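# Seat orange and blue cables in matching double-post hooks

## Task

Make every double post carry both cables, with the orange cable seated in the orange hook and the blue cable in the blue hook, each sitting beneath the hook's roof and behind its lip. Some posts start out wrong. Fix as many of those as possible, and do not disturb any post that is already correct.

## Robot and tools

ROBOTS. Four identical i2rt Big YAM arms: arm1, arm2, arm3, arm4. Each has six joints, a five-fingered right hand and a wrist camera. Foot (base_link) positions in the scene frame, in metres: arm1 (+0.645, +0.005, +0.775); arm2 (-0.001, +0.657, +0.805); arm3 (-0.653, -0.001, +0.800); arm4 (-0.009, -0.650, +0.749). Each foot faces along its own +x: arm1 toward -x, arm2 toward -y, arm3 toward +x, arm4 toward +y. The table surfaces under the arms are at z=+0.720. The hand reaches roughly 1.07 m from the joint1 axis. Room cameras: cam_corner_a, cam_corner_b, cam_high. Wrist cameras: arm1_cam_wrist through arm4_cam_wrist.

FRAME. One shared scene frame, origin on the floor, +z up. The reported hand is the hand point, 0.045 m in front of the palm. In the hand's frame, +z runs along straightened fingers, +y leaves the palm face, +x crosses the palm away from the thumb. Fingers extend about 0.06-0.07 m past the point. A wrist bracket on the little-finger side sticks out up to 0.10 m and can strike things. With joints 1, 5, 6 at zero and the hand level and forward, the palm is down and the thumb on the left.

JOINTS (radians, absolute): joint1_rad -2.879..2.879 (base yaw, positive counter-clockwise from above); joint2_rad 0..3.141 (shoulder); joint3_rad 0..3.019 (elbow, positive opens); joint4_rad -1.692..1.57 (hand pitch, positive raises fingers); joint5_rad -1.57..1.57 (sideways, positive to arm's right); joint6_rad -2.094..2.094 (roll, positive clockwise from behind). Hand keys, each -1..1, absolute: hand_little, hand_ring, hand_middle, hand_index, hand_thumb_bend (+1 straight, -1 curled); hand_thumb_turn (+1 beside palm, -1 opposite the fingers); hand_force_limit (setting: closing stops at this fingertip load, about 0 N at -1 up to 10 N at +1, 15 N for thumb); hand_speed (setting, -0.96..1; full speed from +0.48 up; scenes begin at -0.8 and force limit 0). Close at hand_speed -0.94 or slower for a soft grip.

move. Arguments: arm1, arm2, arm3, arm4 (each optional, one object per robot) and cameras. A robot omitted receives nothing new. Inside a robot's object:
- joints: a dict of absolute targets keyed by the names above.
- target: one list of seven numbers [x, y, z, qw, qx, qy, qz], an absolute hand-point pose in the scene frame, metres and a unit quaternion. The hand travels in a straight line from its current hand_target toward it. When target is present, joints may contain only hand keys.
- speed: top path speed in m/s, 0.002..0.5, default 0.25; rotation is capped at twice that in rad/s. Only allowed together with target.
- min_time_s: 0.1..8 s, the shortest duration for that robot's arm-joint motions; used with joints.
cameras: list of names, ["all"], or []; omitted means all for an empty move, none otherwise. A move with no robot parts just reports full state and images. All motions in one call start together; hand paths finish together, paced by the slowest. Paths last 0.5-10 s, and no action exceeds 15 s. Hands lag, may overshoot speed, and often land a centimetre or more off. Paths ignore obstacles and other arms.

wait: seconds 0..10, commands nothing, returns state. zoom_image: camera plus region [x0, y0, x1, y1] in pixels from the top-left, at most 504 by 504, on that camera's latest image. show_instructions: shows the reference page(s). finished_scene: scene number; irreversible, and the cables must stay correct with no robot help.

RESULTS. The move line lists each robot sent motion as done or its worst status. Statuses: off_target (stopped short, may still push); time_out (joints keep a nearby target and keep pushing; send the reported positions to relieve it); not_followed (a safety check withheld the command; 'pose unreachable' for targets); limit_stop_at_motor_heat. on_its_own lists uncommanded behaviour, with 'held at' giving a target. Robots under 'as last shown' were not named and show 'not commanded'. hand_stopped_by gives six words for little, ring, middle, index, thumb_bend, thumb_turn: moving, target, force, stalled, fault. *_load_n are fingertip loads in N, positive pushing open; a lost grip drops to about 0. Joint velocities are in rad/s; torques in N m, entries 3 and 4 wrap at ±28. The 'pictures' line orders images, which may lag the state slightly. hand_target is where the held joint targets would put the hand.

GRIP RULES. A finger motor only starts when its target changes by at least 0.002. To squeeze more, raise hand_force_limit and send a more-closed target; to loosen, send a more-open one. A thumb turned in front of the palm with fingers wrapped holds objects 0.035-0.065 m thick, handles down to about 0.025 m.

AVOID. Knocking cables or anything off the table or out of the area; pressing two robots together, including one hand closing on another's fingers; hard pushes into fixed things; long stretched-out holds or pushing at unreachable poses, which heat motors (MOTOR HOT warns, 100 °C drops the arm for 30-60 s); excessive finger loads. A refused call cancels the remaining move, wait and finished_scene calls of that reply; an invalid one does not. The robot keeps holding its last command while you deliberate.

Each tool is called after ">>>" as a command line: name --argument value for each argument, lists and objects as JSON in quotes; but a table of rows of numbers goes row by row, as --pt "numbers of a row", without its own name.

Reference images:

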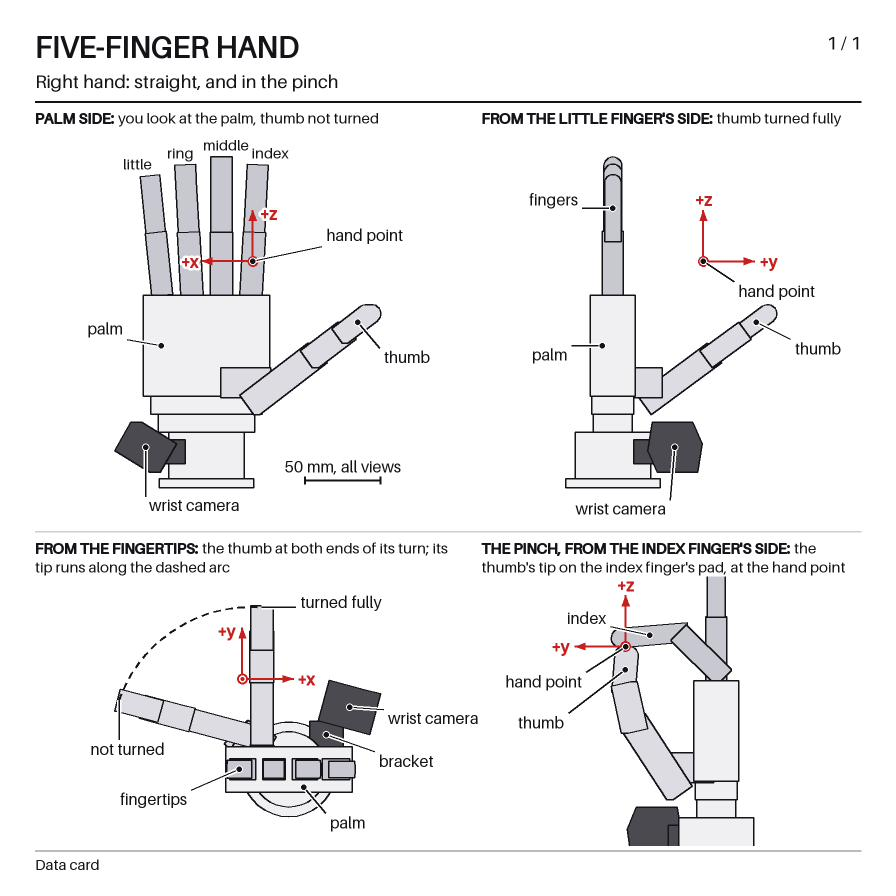

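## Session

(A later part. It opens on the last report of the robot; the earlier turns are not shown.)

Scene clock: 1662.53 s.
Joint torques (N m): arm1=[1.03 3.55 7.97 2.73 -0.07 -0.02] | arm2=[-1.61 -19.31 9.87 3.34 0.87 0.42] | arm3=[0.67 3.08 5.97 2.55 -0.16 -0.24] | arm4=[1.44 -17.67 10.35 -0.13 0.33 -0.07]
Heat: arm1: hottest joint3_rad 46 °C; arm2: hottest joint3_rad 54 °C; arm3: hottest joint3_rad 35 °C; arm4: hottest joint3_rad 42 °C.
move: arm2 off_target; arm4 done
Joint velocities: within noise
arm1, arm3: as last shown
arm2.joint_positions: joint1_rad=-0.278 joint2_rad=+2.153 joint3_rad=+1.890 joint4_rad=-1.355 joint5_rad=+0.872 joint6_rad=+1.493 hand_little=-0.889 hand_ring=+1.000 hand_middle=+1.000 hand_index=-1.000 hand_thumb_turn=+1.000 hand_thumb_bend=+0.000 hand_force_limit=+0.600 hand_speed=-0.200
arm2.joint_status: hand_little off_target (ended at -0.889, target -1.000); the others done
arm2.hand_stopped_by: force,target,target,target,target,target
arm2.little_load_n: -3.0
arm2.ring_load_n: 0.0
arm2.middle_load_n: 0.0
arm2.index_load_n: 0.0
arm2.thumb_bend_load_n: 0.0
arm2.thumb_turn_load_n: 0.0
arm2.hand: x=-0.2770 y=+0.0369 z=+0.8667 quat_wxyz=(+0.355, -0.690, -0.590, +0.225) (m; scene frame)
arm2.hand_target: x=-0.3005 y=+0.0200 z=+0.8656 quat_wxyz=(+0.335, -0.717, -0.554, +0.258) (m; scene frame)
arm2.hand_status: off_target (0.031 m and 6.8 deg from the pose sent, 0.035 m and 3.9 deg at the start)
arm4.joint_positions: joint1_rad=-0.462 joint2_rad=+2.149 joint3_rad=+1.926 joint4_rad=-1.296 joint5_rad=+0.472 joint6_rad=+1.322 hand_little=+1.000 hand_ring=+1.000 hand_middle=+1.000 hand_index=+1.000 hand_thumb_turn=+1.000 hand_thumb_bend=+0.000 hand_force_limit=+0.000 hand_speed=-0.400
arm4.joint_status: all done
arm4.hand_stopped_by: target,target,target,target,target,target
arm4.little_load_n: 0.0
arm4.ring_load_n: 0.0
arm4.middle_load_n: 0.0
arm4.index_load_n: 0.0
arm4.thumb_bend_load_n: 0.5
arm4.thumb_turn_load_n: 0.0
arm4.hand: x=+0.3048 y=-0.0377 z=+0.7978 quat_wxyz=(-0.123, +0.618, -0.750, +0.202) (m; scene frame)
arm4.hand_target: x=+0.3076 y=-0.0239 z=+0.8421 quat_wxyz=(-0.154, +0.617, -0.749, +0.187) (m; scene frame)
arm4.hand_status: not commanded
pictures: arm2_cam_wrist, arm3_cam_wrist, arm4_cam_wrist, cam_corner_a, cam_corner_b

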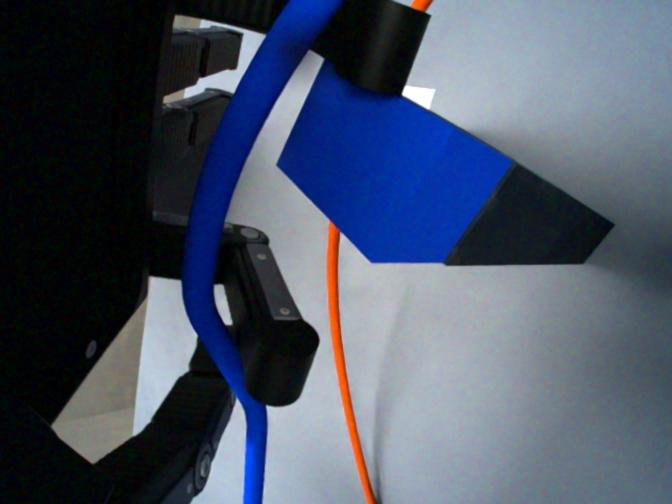

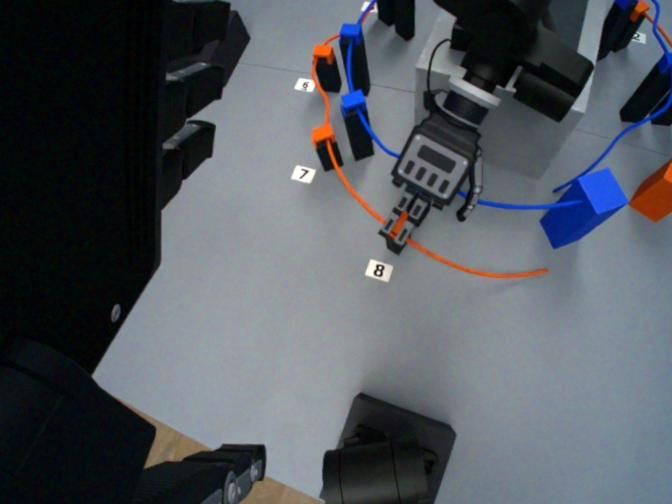

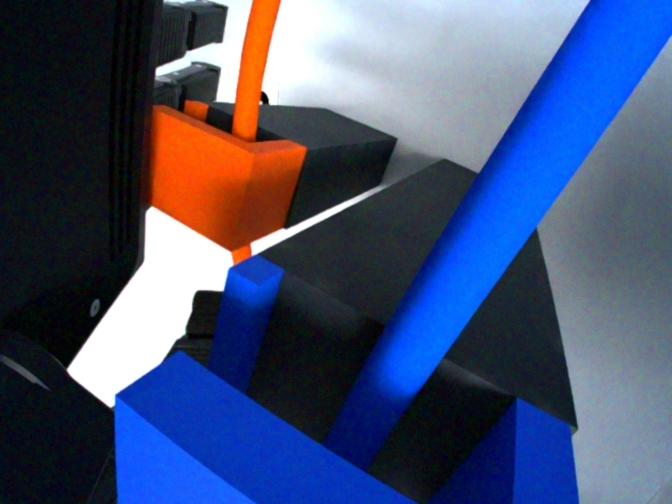

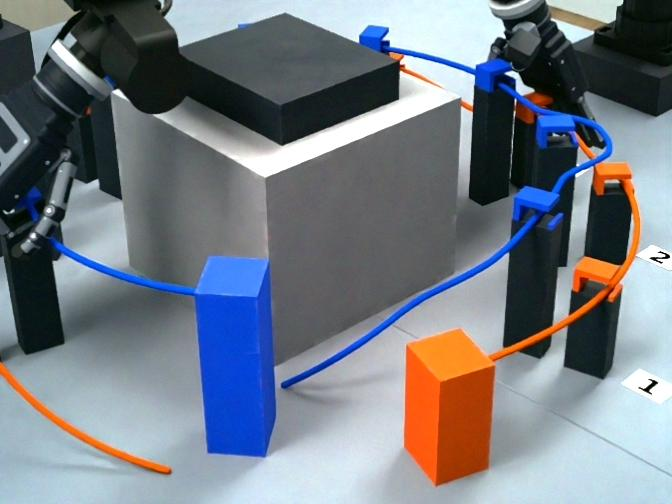

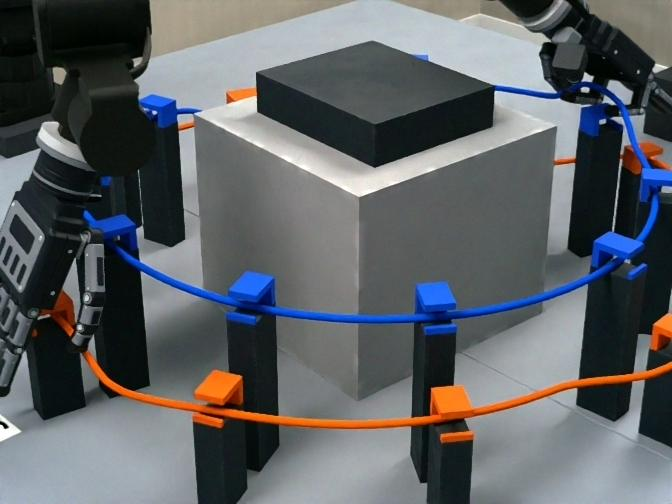

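>>> move --arm2 '{"target": [-0.283, 0.0400, 0.905, -0.3344, 0.7171, 0.5542, -0.2584], "speed": 0.06}' --arm4 '{"target": [0.3120, -0.0260, 0.96, -0.1539, 0.6172, -0.7487, 0.1867], "speed": 0.15}' --cameras '["all"]'

>>> zoom_image --camera "cam_corner_b" --region '[10, 270, 110, 370]'

>>> zoom_image --camera "arm4_cam_wrist" --region '[130, 50, 430, 350]'

>>> zoom_image --camera "cam_corner_b" --region '[550, 60, 660, 170]'

>>> zoom_image --camera "cam_corner_a" --region '[0, 150, 110, 280]'

>>> zoom_image --camera "arm3_cam_wrist" --region '[360, 110, 500, 270]'

Scene clock: 1754.10 s.
Joint torques (N m): arm1=[0.91 3.43 7.98 2.74 -0.07 -0.02] | arm2=[-0.26 -22.3 7.82 0.24 0.76 0.08] | arm3=[0.32 2.96 6.11 2.62 -0.18 -0.24] | arm4=[0.73 -15.09 11.49 -0.09 0.29 -0.05]
Heat: arm1: hottest joint3_rad 46 °C; arm2: hottest joint3_rad 49 °C; arm3: hottest joint3_rad 35 °C; arm4: hottest joint3_rad 43 °C.
move: arm2 off_target; arm4 off_target
Joint velocities: within noise
arm1, arm3: as last shown
arm1.middle_load_n: -0.5
arm1.thumb_bend_load_n: -0.5
arm2.joint_positions: joint1_rad=-0.280 joint2_rad=+2.097 joint3_rad=+1.862 joint4_rad=-1.337 joint5_rad=+0.875 joint6_rad=+1.549 hand_little=-0.889 hand_ring=+1.000 hand_middle=+1.000 hand_index=-1.000 hand_thumb_turn=+1.000 hand_thumb_bend=+0.000 hand_force_limit=+0.600 hand_speed=-0.200
arm2.joint_status: not commanded
arm2.hand_stopped_by: force,target,target,target,target,target
arm2.little_load_n: 0.0
arm2.ring_load_n: 0.0
arm2.middle_load_n: 0.0
arm2.index_load_n: 0.5
arm2.thumb_bend_load_n: 0.0
arm2.thumb_turn_load_n: 0.0
arm2.hand: x=-0.2800 y=+0.0365 z=+0.8931 quat_wxyz=(+0.337, -0.712, -0.562, +0.252) (m; scene frame)
arm2.hand_target: x=-0.2829 y=+0.0399 z=+0.9049 quat_wxyz=(+0.334, -0.717, -0.554, +0.258) (m; scene frame)
arm2.hand_status: off_target (0.013 m and 1.3 deg from the pose sent, 0.039 m and 6.8 deg at the start)
arm4.joint_positions: joint1_rad=-0.462 joint2_rad=+2.114 joint3_rad=+2.222 joint4_rad=-1.601 joint5_rad=+0.472 joint6_rad=+1.311 hand_little=+1.000 hand_ring=+1.000 hand_middle=+1.000 hand_index=+1.000 hand_thumb_turn=+1.000 hand_thumb_bend=+0.000 hand_force_limit=+0.000 hand_speed=-0.400
arm4.joint_status: not commanded
arm4.hand_stopped_by: target,target,target,target,target,target
arm4.little_load_n: 0.0
arm4.ring_load_n: 0.0
arm4.middle_load_n: 0.0
arm4.index_load_n: 0.0
arm4.thumb_bend_load_n: 0.0
arm4.thumb_turn_load_n: -0.5
arm4.hand: x=+0.3060 y=-0.0337 z=+0.9336 quat_wxyz=(-0.134, +0.619, -0.748, +0.197) (m; scene frame)
arm4.hand_target: x=+0.3115 y=-0.0271 z=+0.9600 quat_wxyz=(-0.155, +0.617, -0.749, +0.187) (m; scene frame)
arm4.hand_status: off_target (0.028 m and 2.6 deg from the pose sent, 0.163 m and 3.9 deg at the start)
pictures: arm1_cam_wrist, arm2_cam_wrist, arm3_cam_wrist, arm4_cam_wrist, cam_corner_a, cam_corner_b, cam_high

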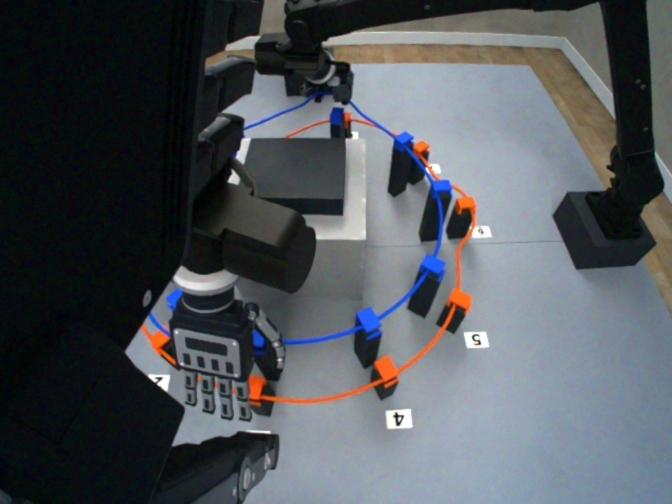

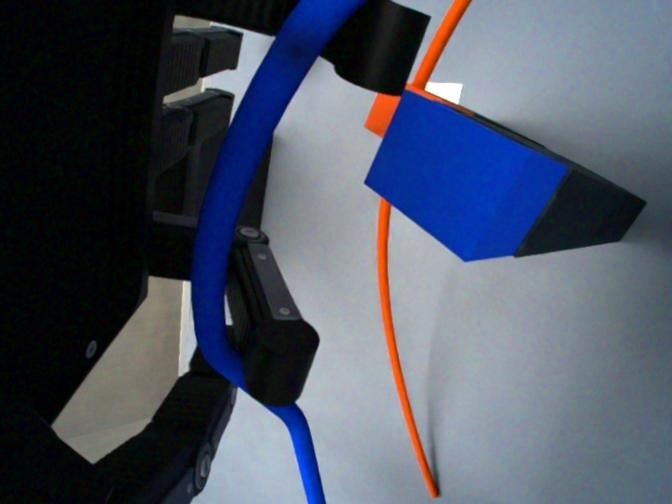

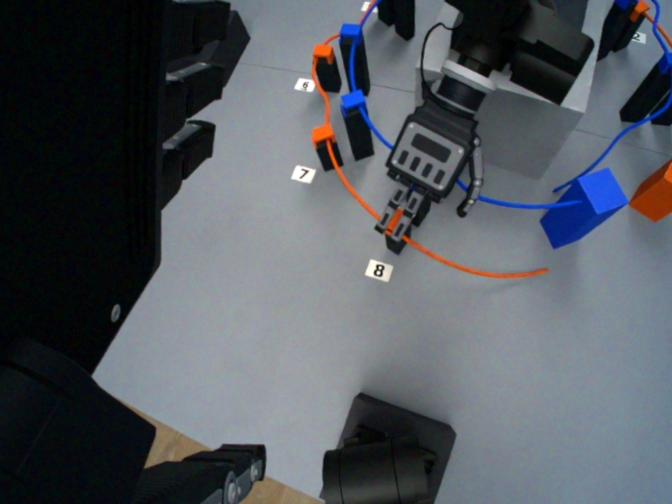

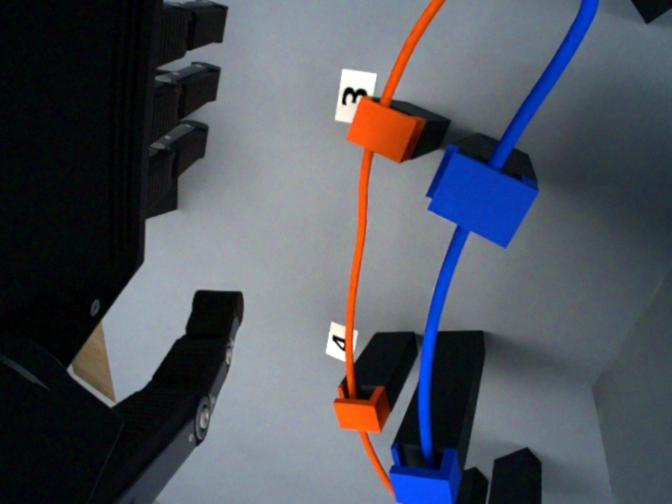

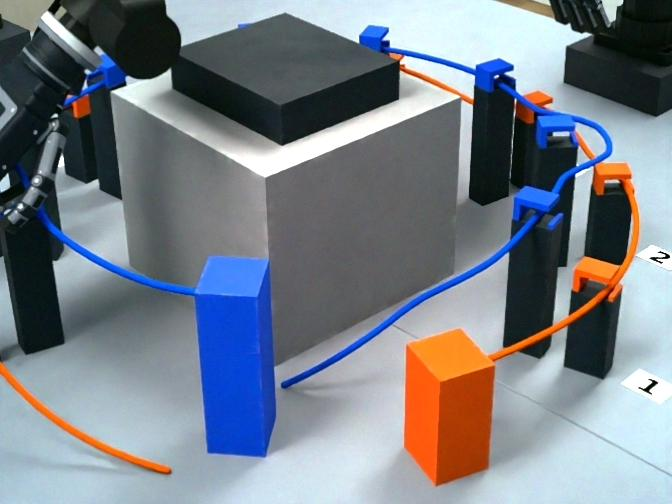

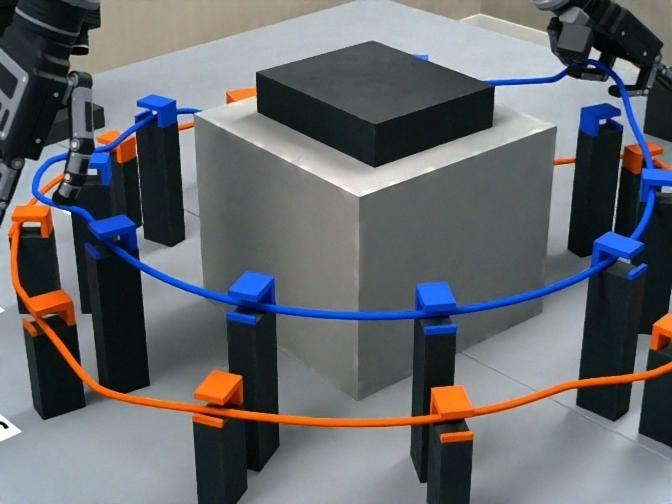

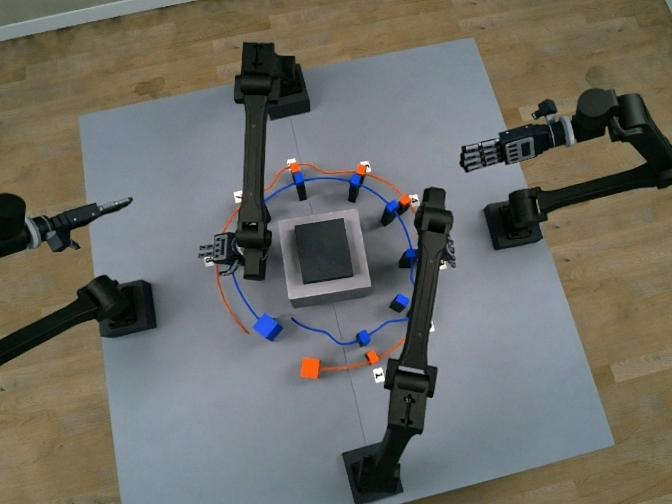

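Scaled by 5.040.

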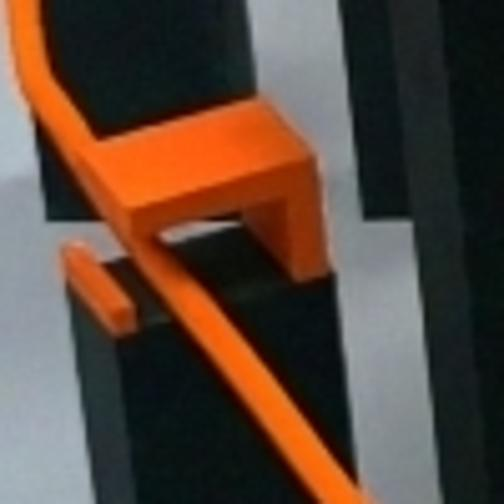

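Scaled by 1.680 from the camera's 672x504 image, which has a finer 960x720 frame.

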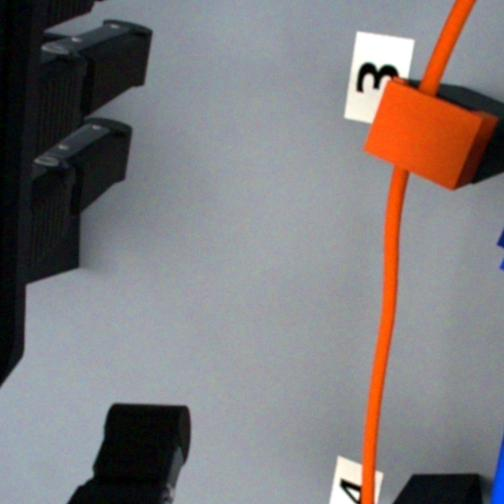

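Scaled by 4.582.

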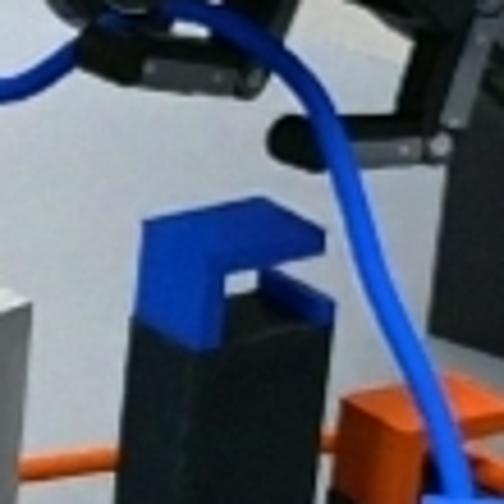

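Scaled by 3.877.

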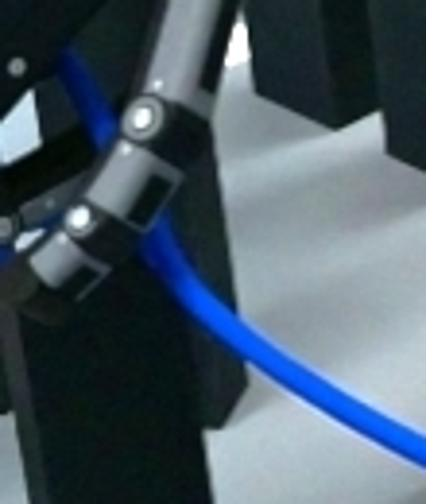

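Scaled by 3.150 from the camera's 672x504 image, which has a finer 960x720 frame.

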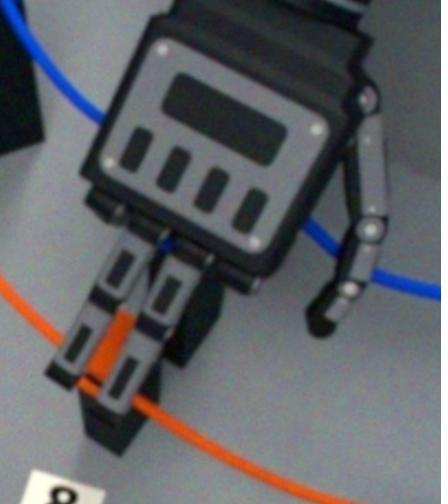

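>>> move --arm2 '{"target": [-0.284, 0.0565, 0.888, -0.3344, 0.7171, 0.5542, -0.2584], "speed": 0.06}' --arm4 '{"joints": {"joint1_rad": -0.6, "joint2_rad": 0.65, "joint3_rad": 1.36, "joint4_rad": -1.4, "joint5_rad": 0.1, "joint6_rad": 1.0, "hand_thumb_bend": 1.0}, "min_time_s": 2.0}' --cameras '["arm2_cam_wrist", "arm3_cam_wrist", "cam_corner_a", "cam_corner_b", "cam_high", "arm1_cam_wrist"]'

>>> zoom_image --camera "cam_corner_b" --region '[550, 60, 660, 170]'

>>> zoom_image --camera "cam_corner_a" --region '[0, 150, 110, 280]'

>>> zoom_image --camera "cam_high" --region '[330, 230, 450, 380]'

>>> zoom_image --camera "arm1_cam_wrist" --region '[100, 260, 400, 460]'

Scene clock: 1825.10 s.
Joint torques (N m): arm1=[1.03 3.49 7.95 2.76 -0.06 -0.02] | arm2=[-1.08 -22.18 7.8 0.75 0.74 -0.03] | arm3=[0.62 2.96 5.93 2.61 -0.16 -0.21] | arm4=[0.21 3.78 6.94 2.52 -0.03 -0.03]
Heat: arm1: hottest joint3_rad 46 °C; arm2: hottest joint3_rad 45 °C; arm3: hottest joint3_rad 34 °C; arm4: hottest joint3_rad 48 °C.
move: arm2 off_target; arm4 done
Joint velocities: within noise
arm1: as last shown
arm1.middle_load_n: 0.0
arm1.thumb_bend_load_n: 0.0
arm2.joint_positions: joint1_rad=-0.281 joint2_rad=+2.070 joint3_rad=+1.762 joint4_rad=-1.268 joint5_rad=+0.875 joint6_rad=+1.549 hand_little=-0.889 hand_ring=+1.000 hand_middle=+1.000 hand_index=-1.000 hand_thumb_turn=+1.000 hand_thumb_bend=+0.000 hand_force_limit=+0.600 hand_speed=-0.200
arm2.joint_status: not commanded
arm2.hand_stopped_by: force,target,target,target,target,target
arm2.little_load_n: 0.0
arm2.ring_load_n: -0.5
arm2.middle_load_n: 0.0
arm2.index_load_n: 0.0
arm2.thumb_bend_load_n: 0.0
arm2.thumb_turn_load_n: 0.0
arm2.hand: x=-0.2766 y=+0.0530 z=+0.8729 quat_wxyz=(+0.339, -0.712, -0.562, +0.250) (m; scene frame)
arm2.hand_target: x=-0.2839 y=+0.0566 z=+0.8877 quat_wxyz=(+0.335, -0.717, -0.554, +0.258) (m; scene frame)
arm2.hand_status: off_target (0.017 m and 1.5 deg from the pose sent, 0.021 m and 1.3 deg at the start)
arm3.joint_positions: joint1_rad=+0.510 joint2_rad=+0.597 joint3_rad=+1.411 joint4_rad=-1.483 joint5_rad=+0.002 joint6_rad=-1.090 hand_little=+1.000 hand_ring=+1.000 hand_middle=+1.000 hand_index=+1.000 hand_thumb_turn=+1.000 hand_thumb_bend=+1.000 hand_force_limit=+0.000 hand_speed=-0.300
arm3.joint_status: not commanded
arm3.hand_stopped_by: target,target,target,target,target,target
arm3.little_load_n: 0.0
arm3.ring_load_n: 0.0
arm3.middle_load_n: 0.0
arm3.index_load_n: 0.0
arm3.thumb_bend_load_n: -0.5
arm3.thumb_turn_load_n: 0.0
arm3.hand: x=-0.4753 y=+0.0527 z=+1.2696 quat_wxyz=(-0.209, +0.898, +0.014, +0.387) (m; scene frame)
arm3.hand_target: x=-0.4701 y=+0.0534 z=+1.2721 quat_wxyz=(-0.209, +0.895, +0.014, +0.394) (m; scene frame)
arm3.hand_status: not commanded
arm4.joint_positions: joint1_rad=-0.589 joint2_rad=+0.648 joint3_rad=+1.357 joint4_rad=-1.421 joint5_rad=+0.102 joint6_rad=+1.013 hand_little=+1.000 hand_ring=+1.000 hand_middle=+1.000 hand_index=+1.000 hand_thumb_turn=+1.000 hand_thumb_bend=+1.000 hand_force_limit=+0.000 hand_speed=-0.400
arm4.joint_status: all done
arm4.hand_stopped_by: target,target,target,target,target,target
arm4.little_load_n: 0.0
arm4.ring_load_n: 0.0
arm4.middle_load_n: 0.0
arm4.index_load_n: 0.0
arm4.thumb_bend_load_n: 0.0
arm4.thumb_turn_load_n: 0.0
arm4.hand: x=+0.0852 y=-0.4082 z=+1.2268 quat_wxyz=(-0.416, +0.628, -0.656, -0.048) (m; scene frame)
arm4.hand_target: x=+0.0895 y=-0.4059 z=+1.2316 quat_wxyz=(-0.426, +0.625, -0.652, -0.046) (m; scene frame)
arm4.hand_status: not commanded
pictures: arm1_cam_wrist, arm2_cam_wrist, arm3_cam_wrist, cam_corner_a, cam_corner_b, cam_high

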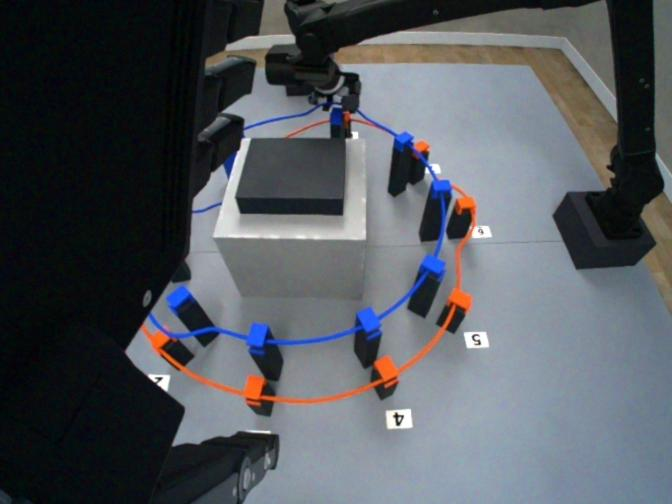

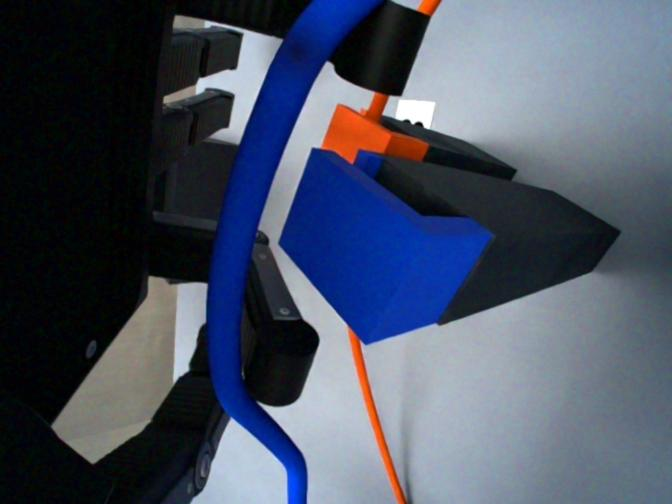

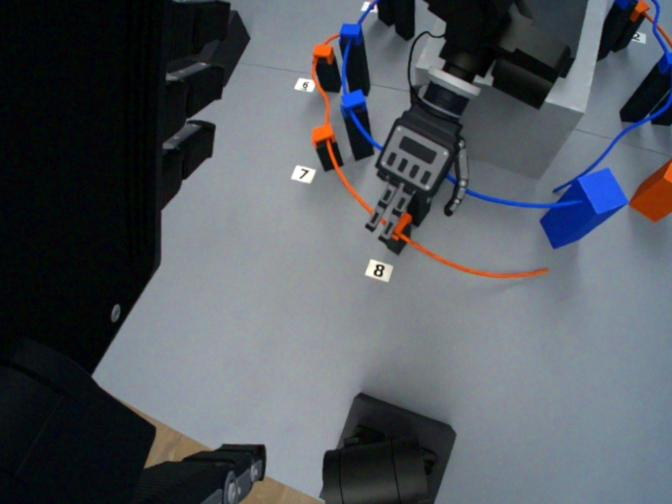

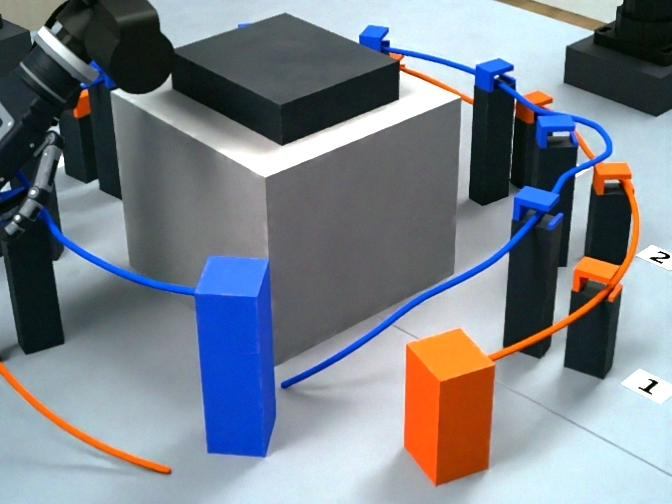

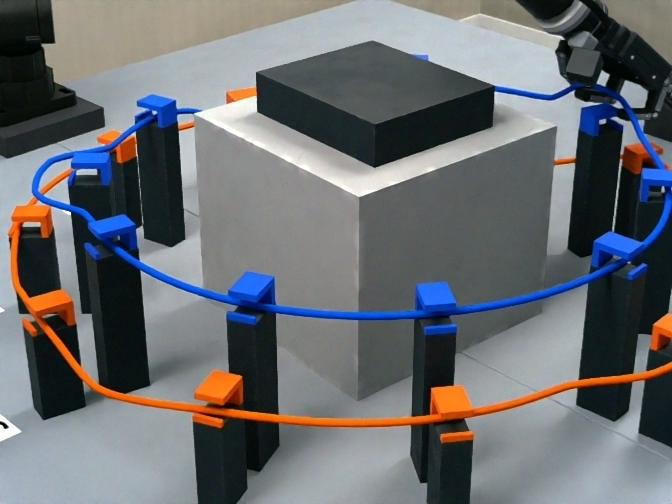

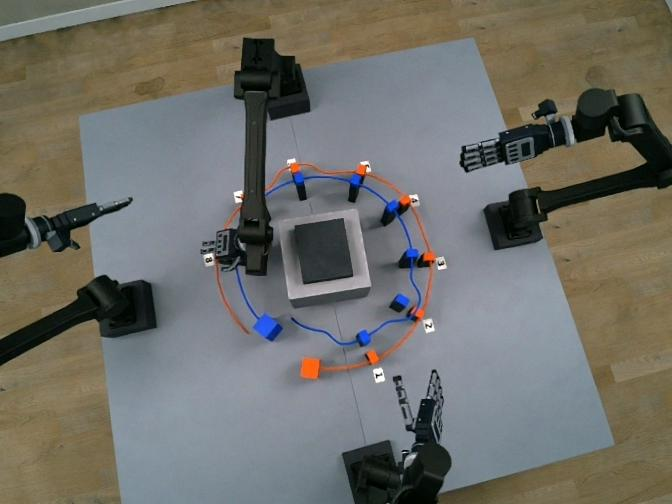

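Scaled by 4.582.

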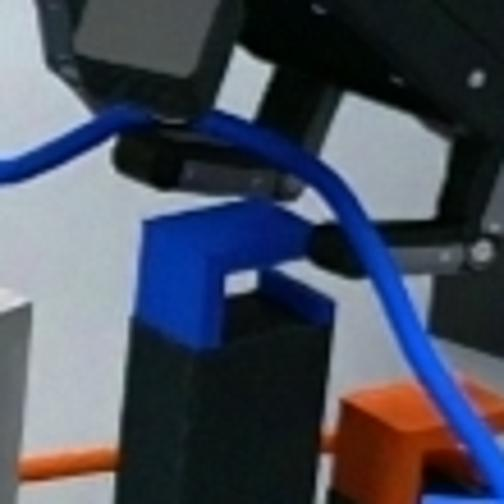

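Scaled by 3.877.

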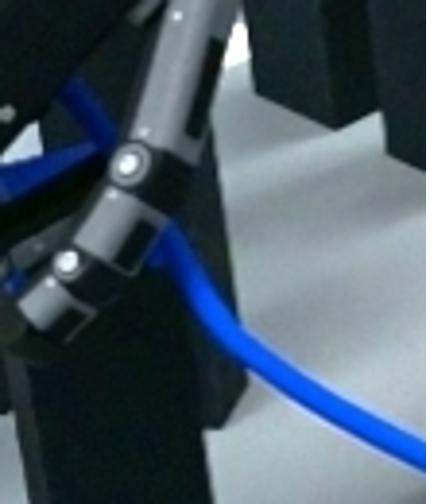

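Scaled by 3.360.

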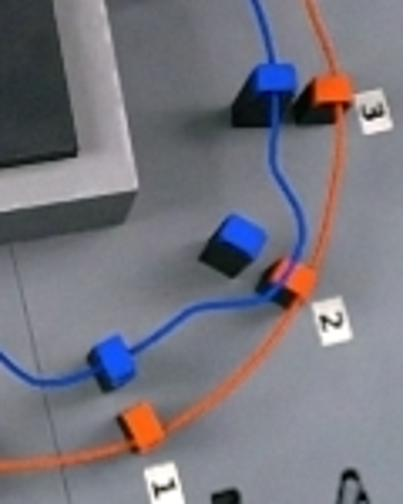

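Scaled by 1.680 from the camera's 672x504 image, which has a finer 960x720 frame.

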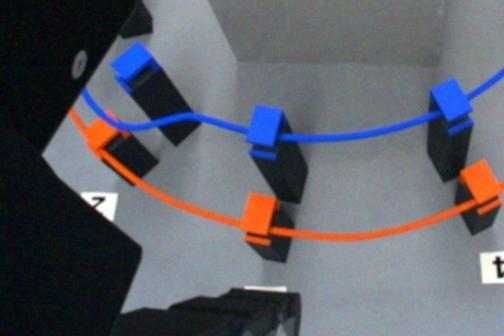

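>>> move --arm2 '{"target": [-0.284, 0.0566, 0.863, -0.3344, 0.7171, 0.5542, -0.2584], "speed": 0.06}' --arm1 '{"target": [0.263, -0.229, 0.91, -0.1448, 0.3107, -0.8514, 0.397], "speed": 0.45, "joints": {"hand_index": -0.75, "hand_little": -0.75, "hand_thumb_bend": 0.0, "hand_speed": -0.2}}' --cameras '["all"]'

>>> zoom_image --camera "cam_corner_b" --region '[550, 60, 660, 170]'

>>> zoom_image --camera "cam_corner_a" --region '[0, 150, 110, 280]'

>>> zoom_image --camera "cam_corner_a" --region '[480, 20, 672, 220]'

>>> zoom_image --camera "cam_corner_b" --region '[0, 80, 160, 260]'

>>> zoom_image --camera "cam_high" --region '[330, 230, 450, 380]'

Scene clock: 1879.57 s.
Joint torques (N m): arm1=[1.61 -15.21 9.21 -0.31 -0.67 -0.19] | arm2=[-0.85 -20.19 7.64 0.69 0.73 -0.07] | arm3=[0.38 3.31 5.96 2.48 -0.2 -0.24] | arm4=[-0.03 3.72 6.94 2.48 -0.03 -0.06]
Heat: arm1: hottest joint3_rad 46 °C; arm2: hottest joint3_rad 44 °C; arm3: hottest joint3_rad 34 °C; arm4: hottest joint3_rad 42 °C.
move: arm1 off_target; arm2 done
Joint velocities: within noise
arm1.joint_positions: joint1_rad=+0.377 joint2_rad=+1.763 joint3_rad=+1.447 joint4_rad=-1.647 joint5_rad=-0.793 joint6_rad=-2.074 hand_little=-0.750 hand_ring=+1.000 hand_middle=+1.000 hand_index=-0.750 hand_thumb_turn=+1.000 hand_thumb_bend=+0.000 hand_force_limit=+0.000 hand_speed=-0.200
arm1.joint_status: all done
arm1.hand_stopped_by: target,target,target,target,target,target
arm1.little_load_n: 0.0
arm1.ring_load_n: 0.0
arm1.middle_load_n: 0.0
arm1.index_load_n: 0.0
arm1.thumb_bend_load_n: 0.0
arm1.thumb_turn_load_n: -0.5
arm1.hand: x=+0.2723 y=-0.2225 z=+0.9039 quat_wxyz=(+0.152, -0.301, +0.854, -0.396) (m; scene frame)
arm1.hand_target: x=+0.2634 y=-0.2289 z=+0.9100 quat_wxyz=(+0.145, -0.311, +0.852, -0.397) (m; scene frame)
arm1.hand_status: off_target (0.013 m and 1.4 deg from the pose sent, 0.525 m and 107.6 deg at the start)
arm2.joint_positions: joint1_rad=-0.282 joint2_rad=+2.070 joint3_rad=+1.728 joint4_rad=-1.214 joint5_rad=+0.875 joint6_rad=+1.549 hand_little=-0.889 hand_ring=+1.000 hand_middle=+1.000 hand_index=-1.000 hand_thumb_turn=+1.000 hand_thumb_bend=+0.000 hand_force_limit=+0.600 hand_speed=-0.200
arm2.joint_status: not commanded
arm2.hand_stopped_by: force,target,target,target,target,target
arm2.little_load_n: 0.5
arm2.ring_load_n: 0.0
arm2.middle_load_n: 0.0
arm2.index_load_n: 0.0
arm2.thumb_bend_load_n: 0.0
arm2.thumb_turn_load_n: 0.0
arm2.hand: x=-0.2773 y=+0.0523 z=+0.8616 quat_wxyz=(+0.333, -0.715, -0.558, +0.258) (m; scene frame)
arm2.hand_target: x=-0.2839 y=+0.0566 z=+0.8631 quat_wxyz=(+0.334, -0.717, -0.554, +0.258) (m; scene frame)
arm2.hand_status: done (0.008 m and 0.5 deg from the pose sent, 0.013 m and 1.5 deg at the start)
arm3, arm4: as last shown
arm3.thumb_bend_load_n: 0.0
arm4.hand: x=+0.0851 y=-0.4082 z=+1.2268 quat_wxyz=(-0.416, +0.628, -0.656, -0.047) (m; scene frame)
pictures: arm1_cam_wrist, arm2_cam_wrist, arm3_cam_wrist, arm4_cam_wrist, cam_corner_a, cam_corner_b, cam_high

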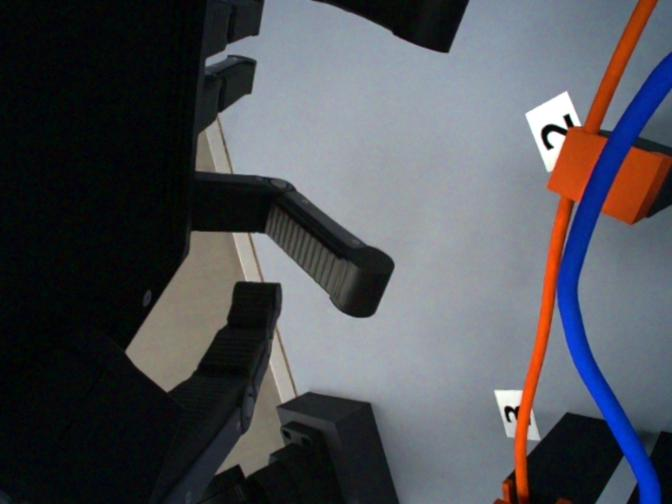

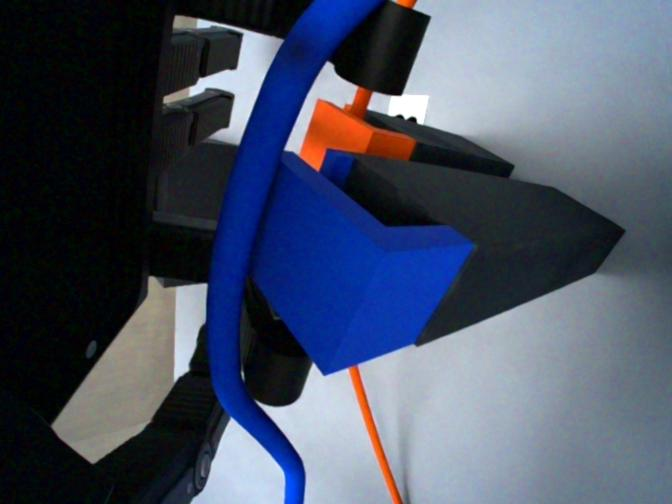

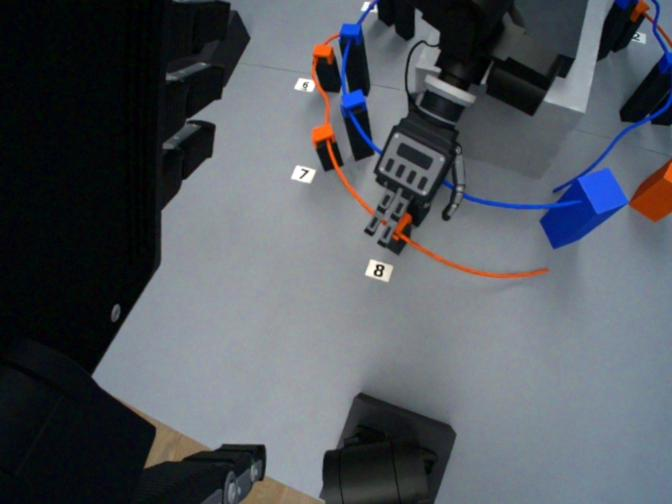

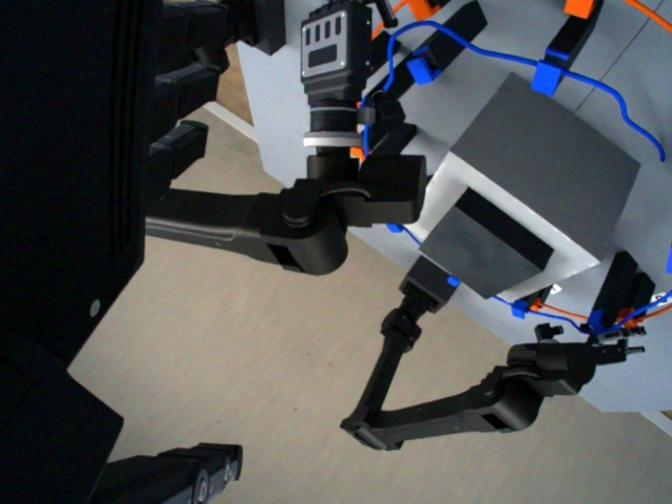

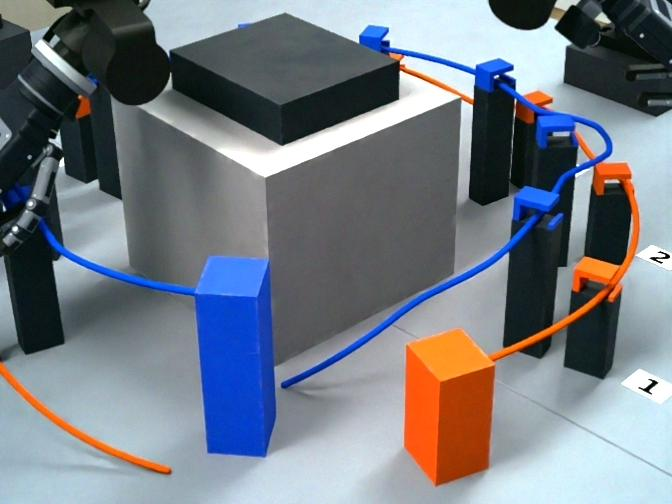

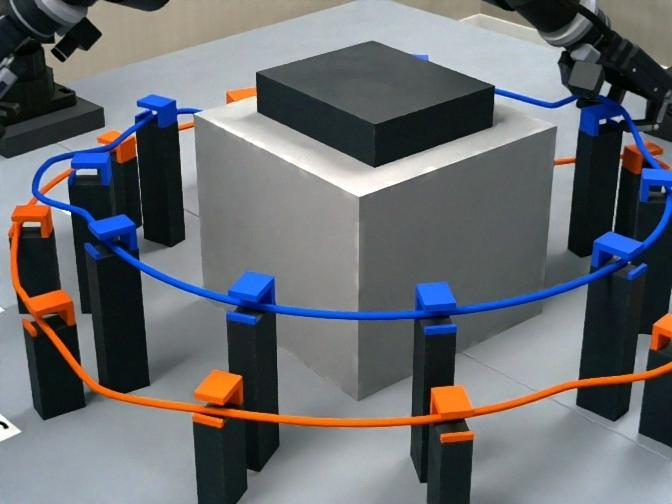

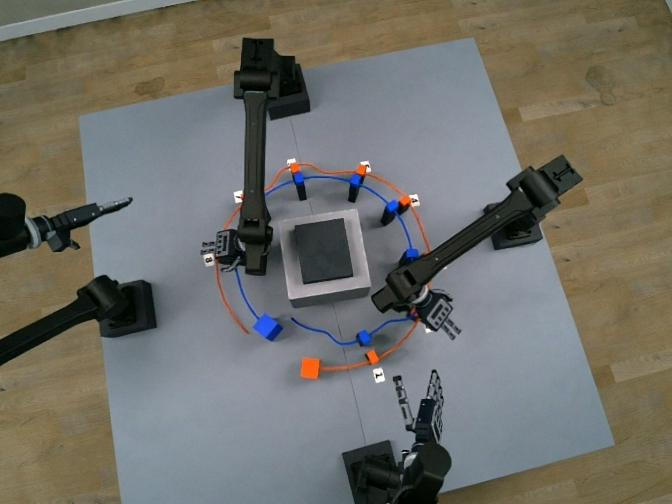

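Scaled by 4.582.

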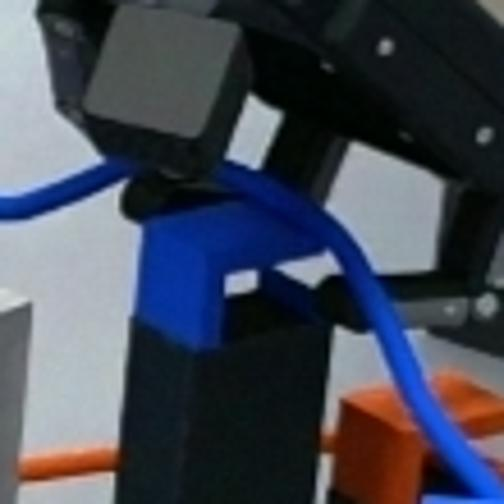

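Scaled by 3.877.

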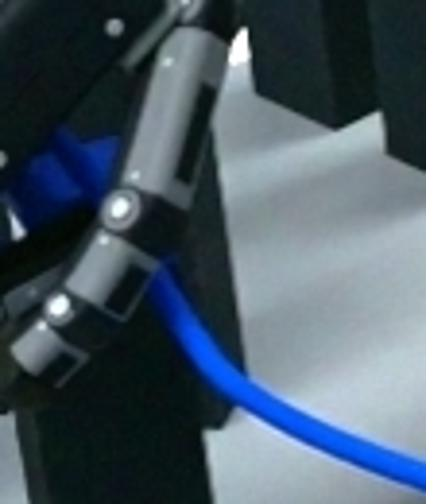

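Scaled by 2.520.

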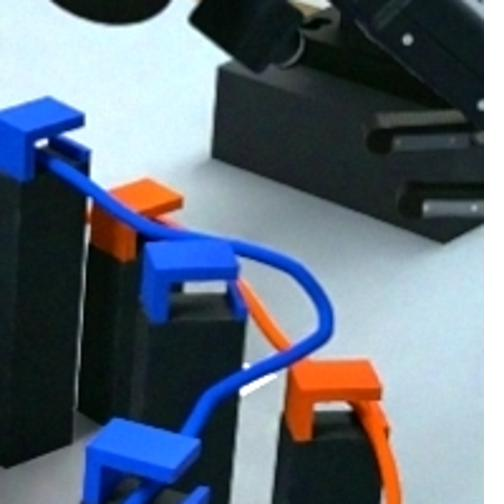

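Scaled by 2.800.

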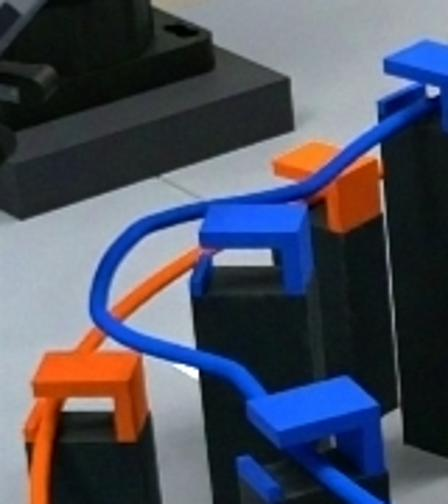

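Scaled by 3.360.

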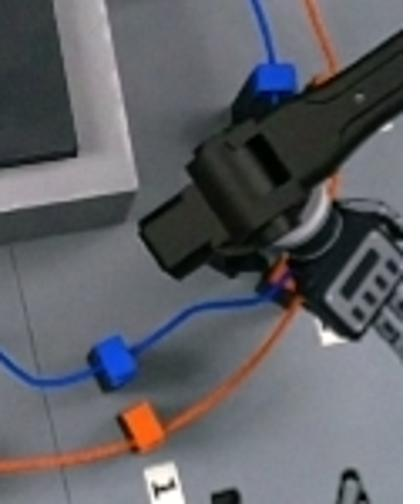

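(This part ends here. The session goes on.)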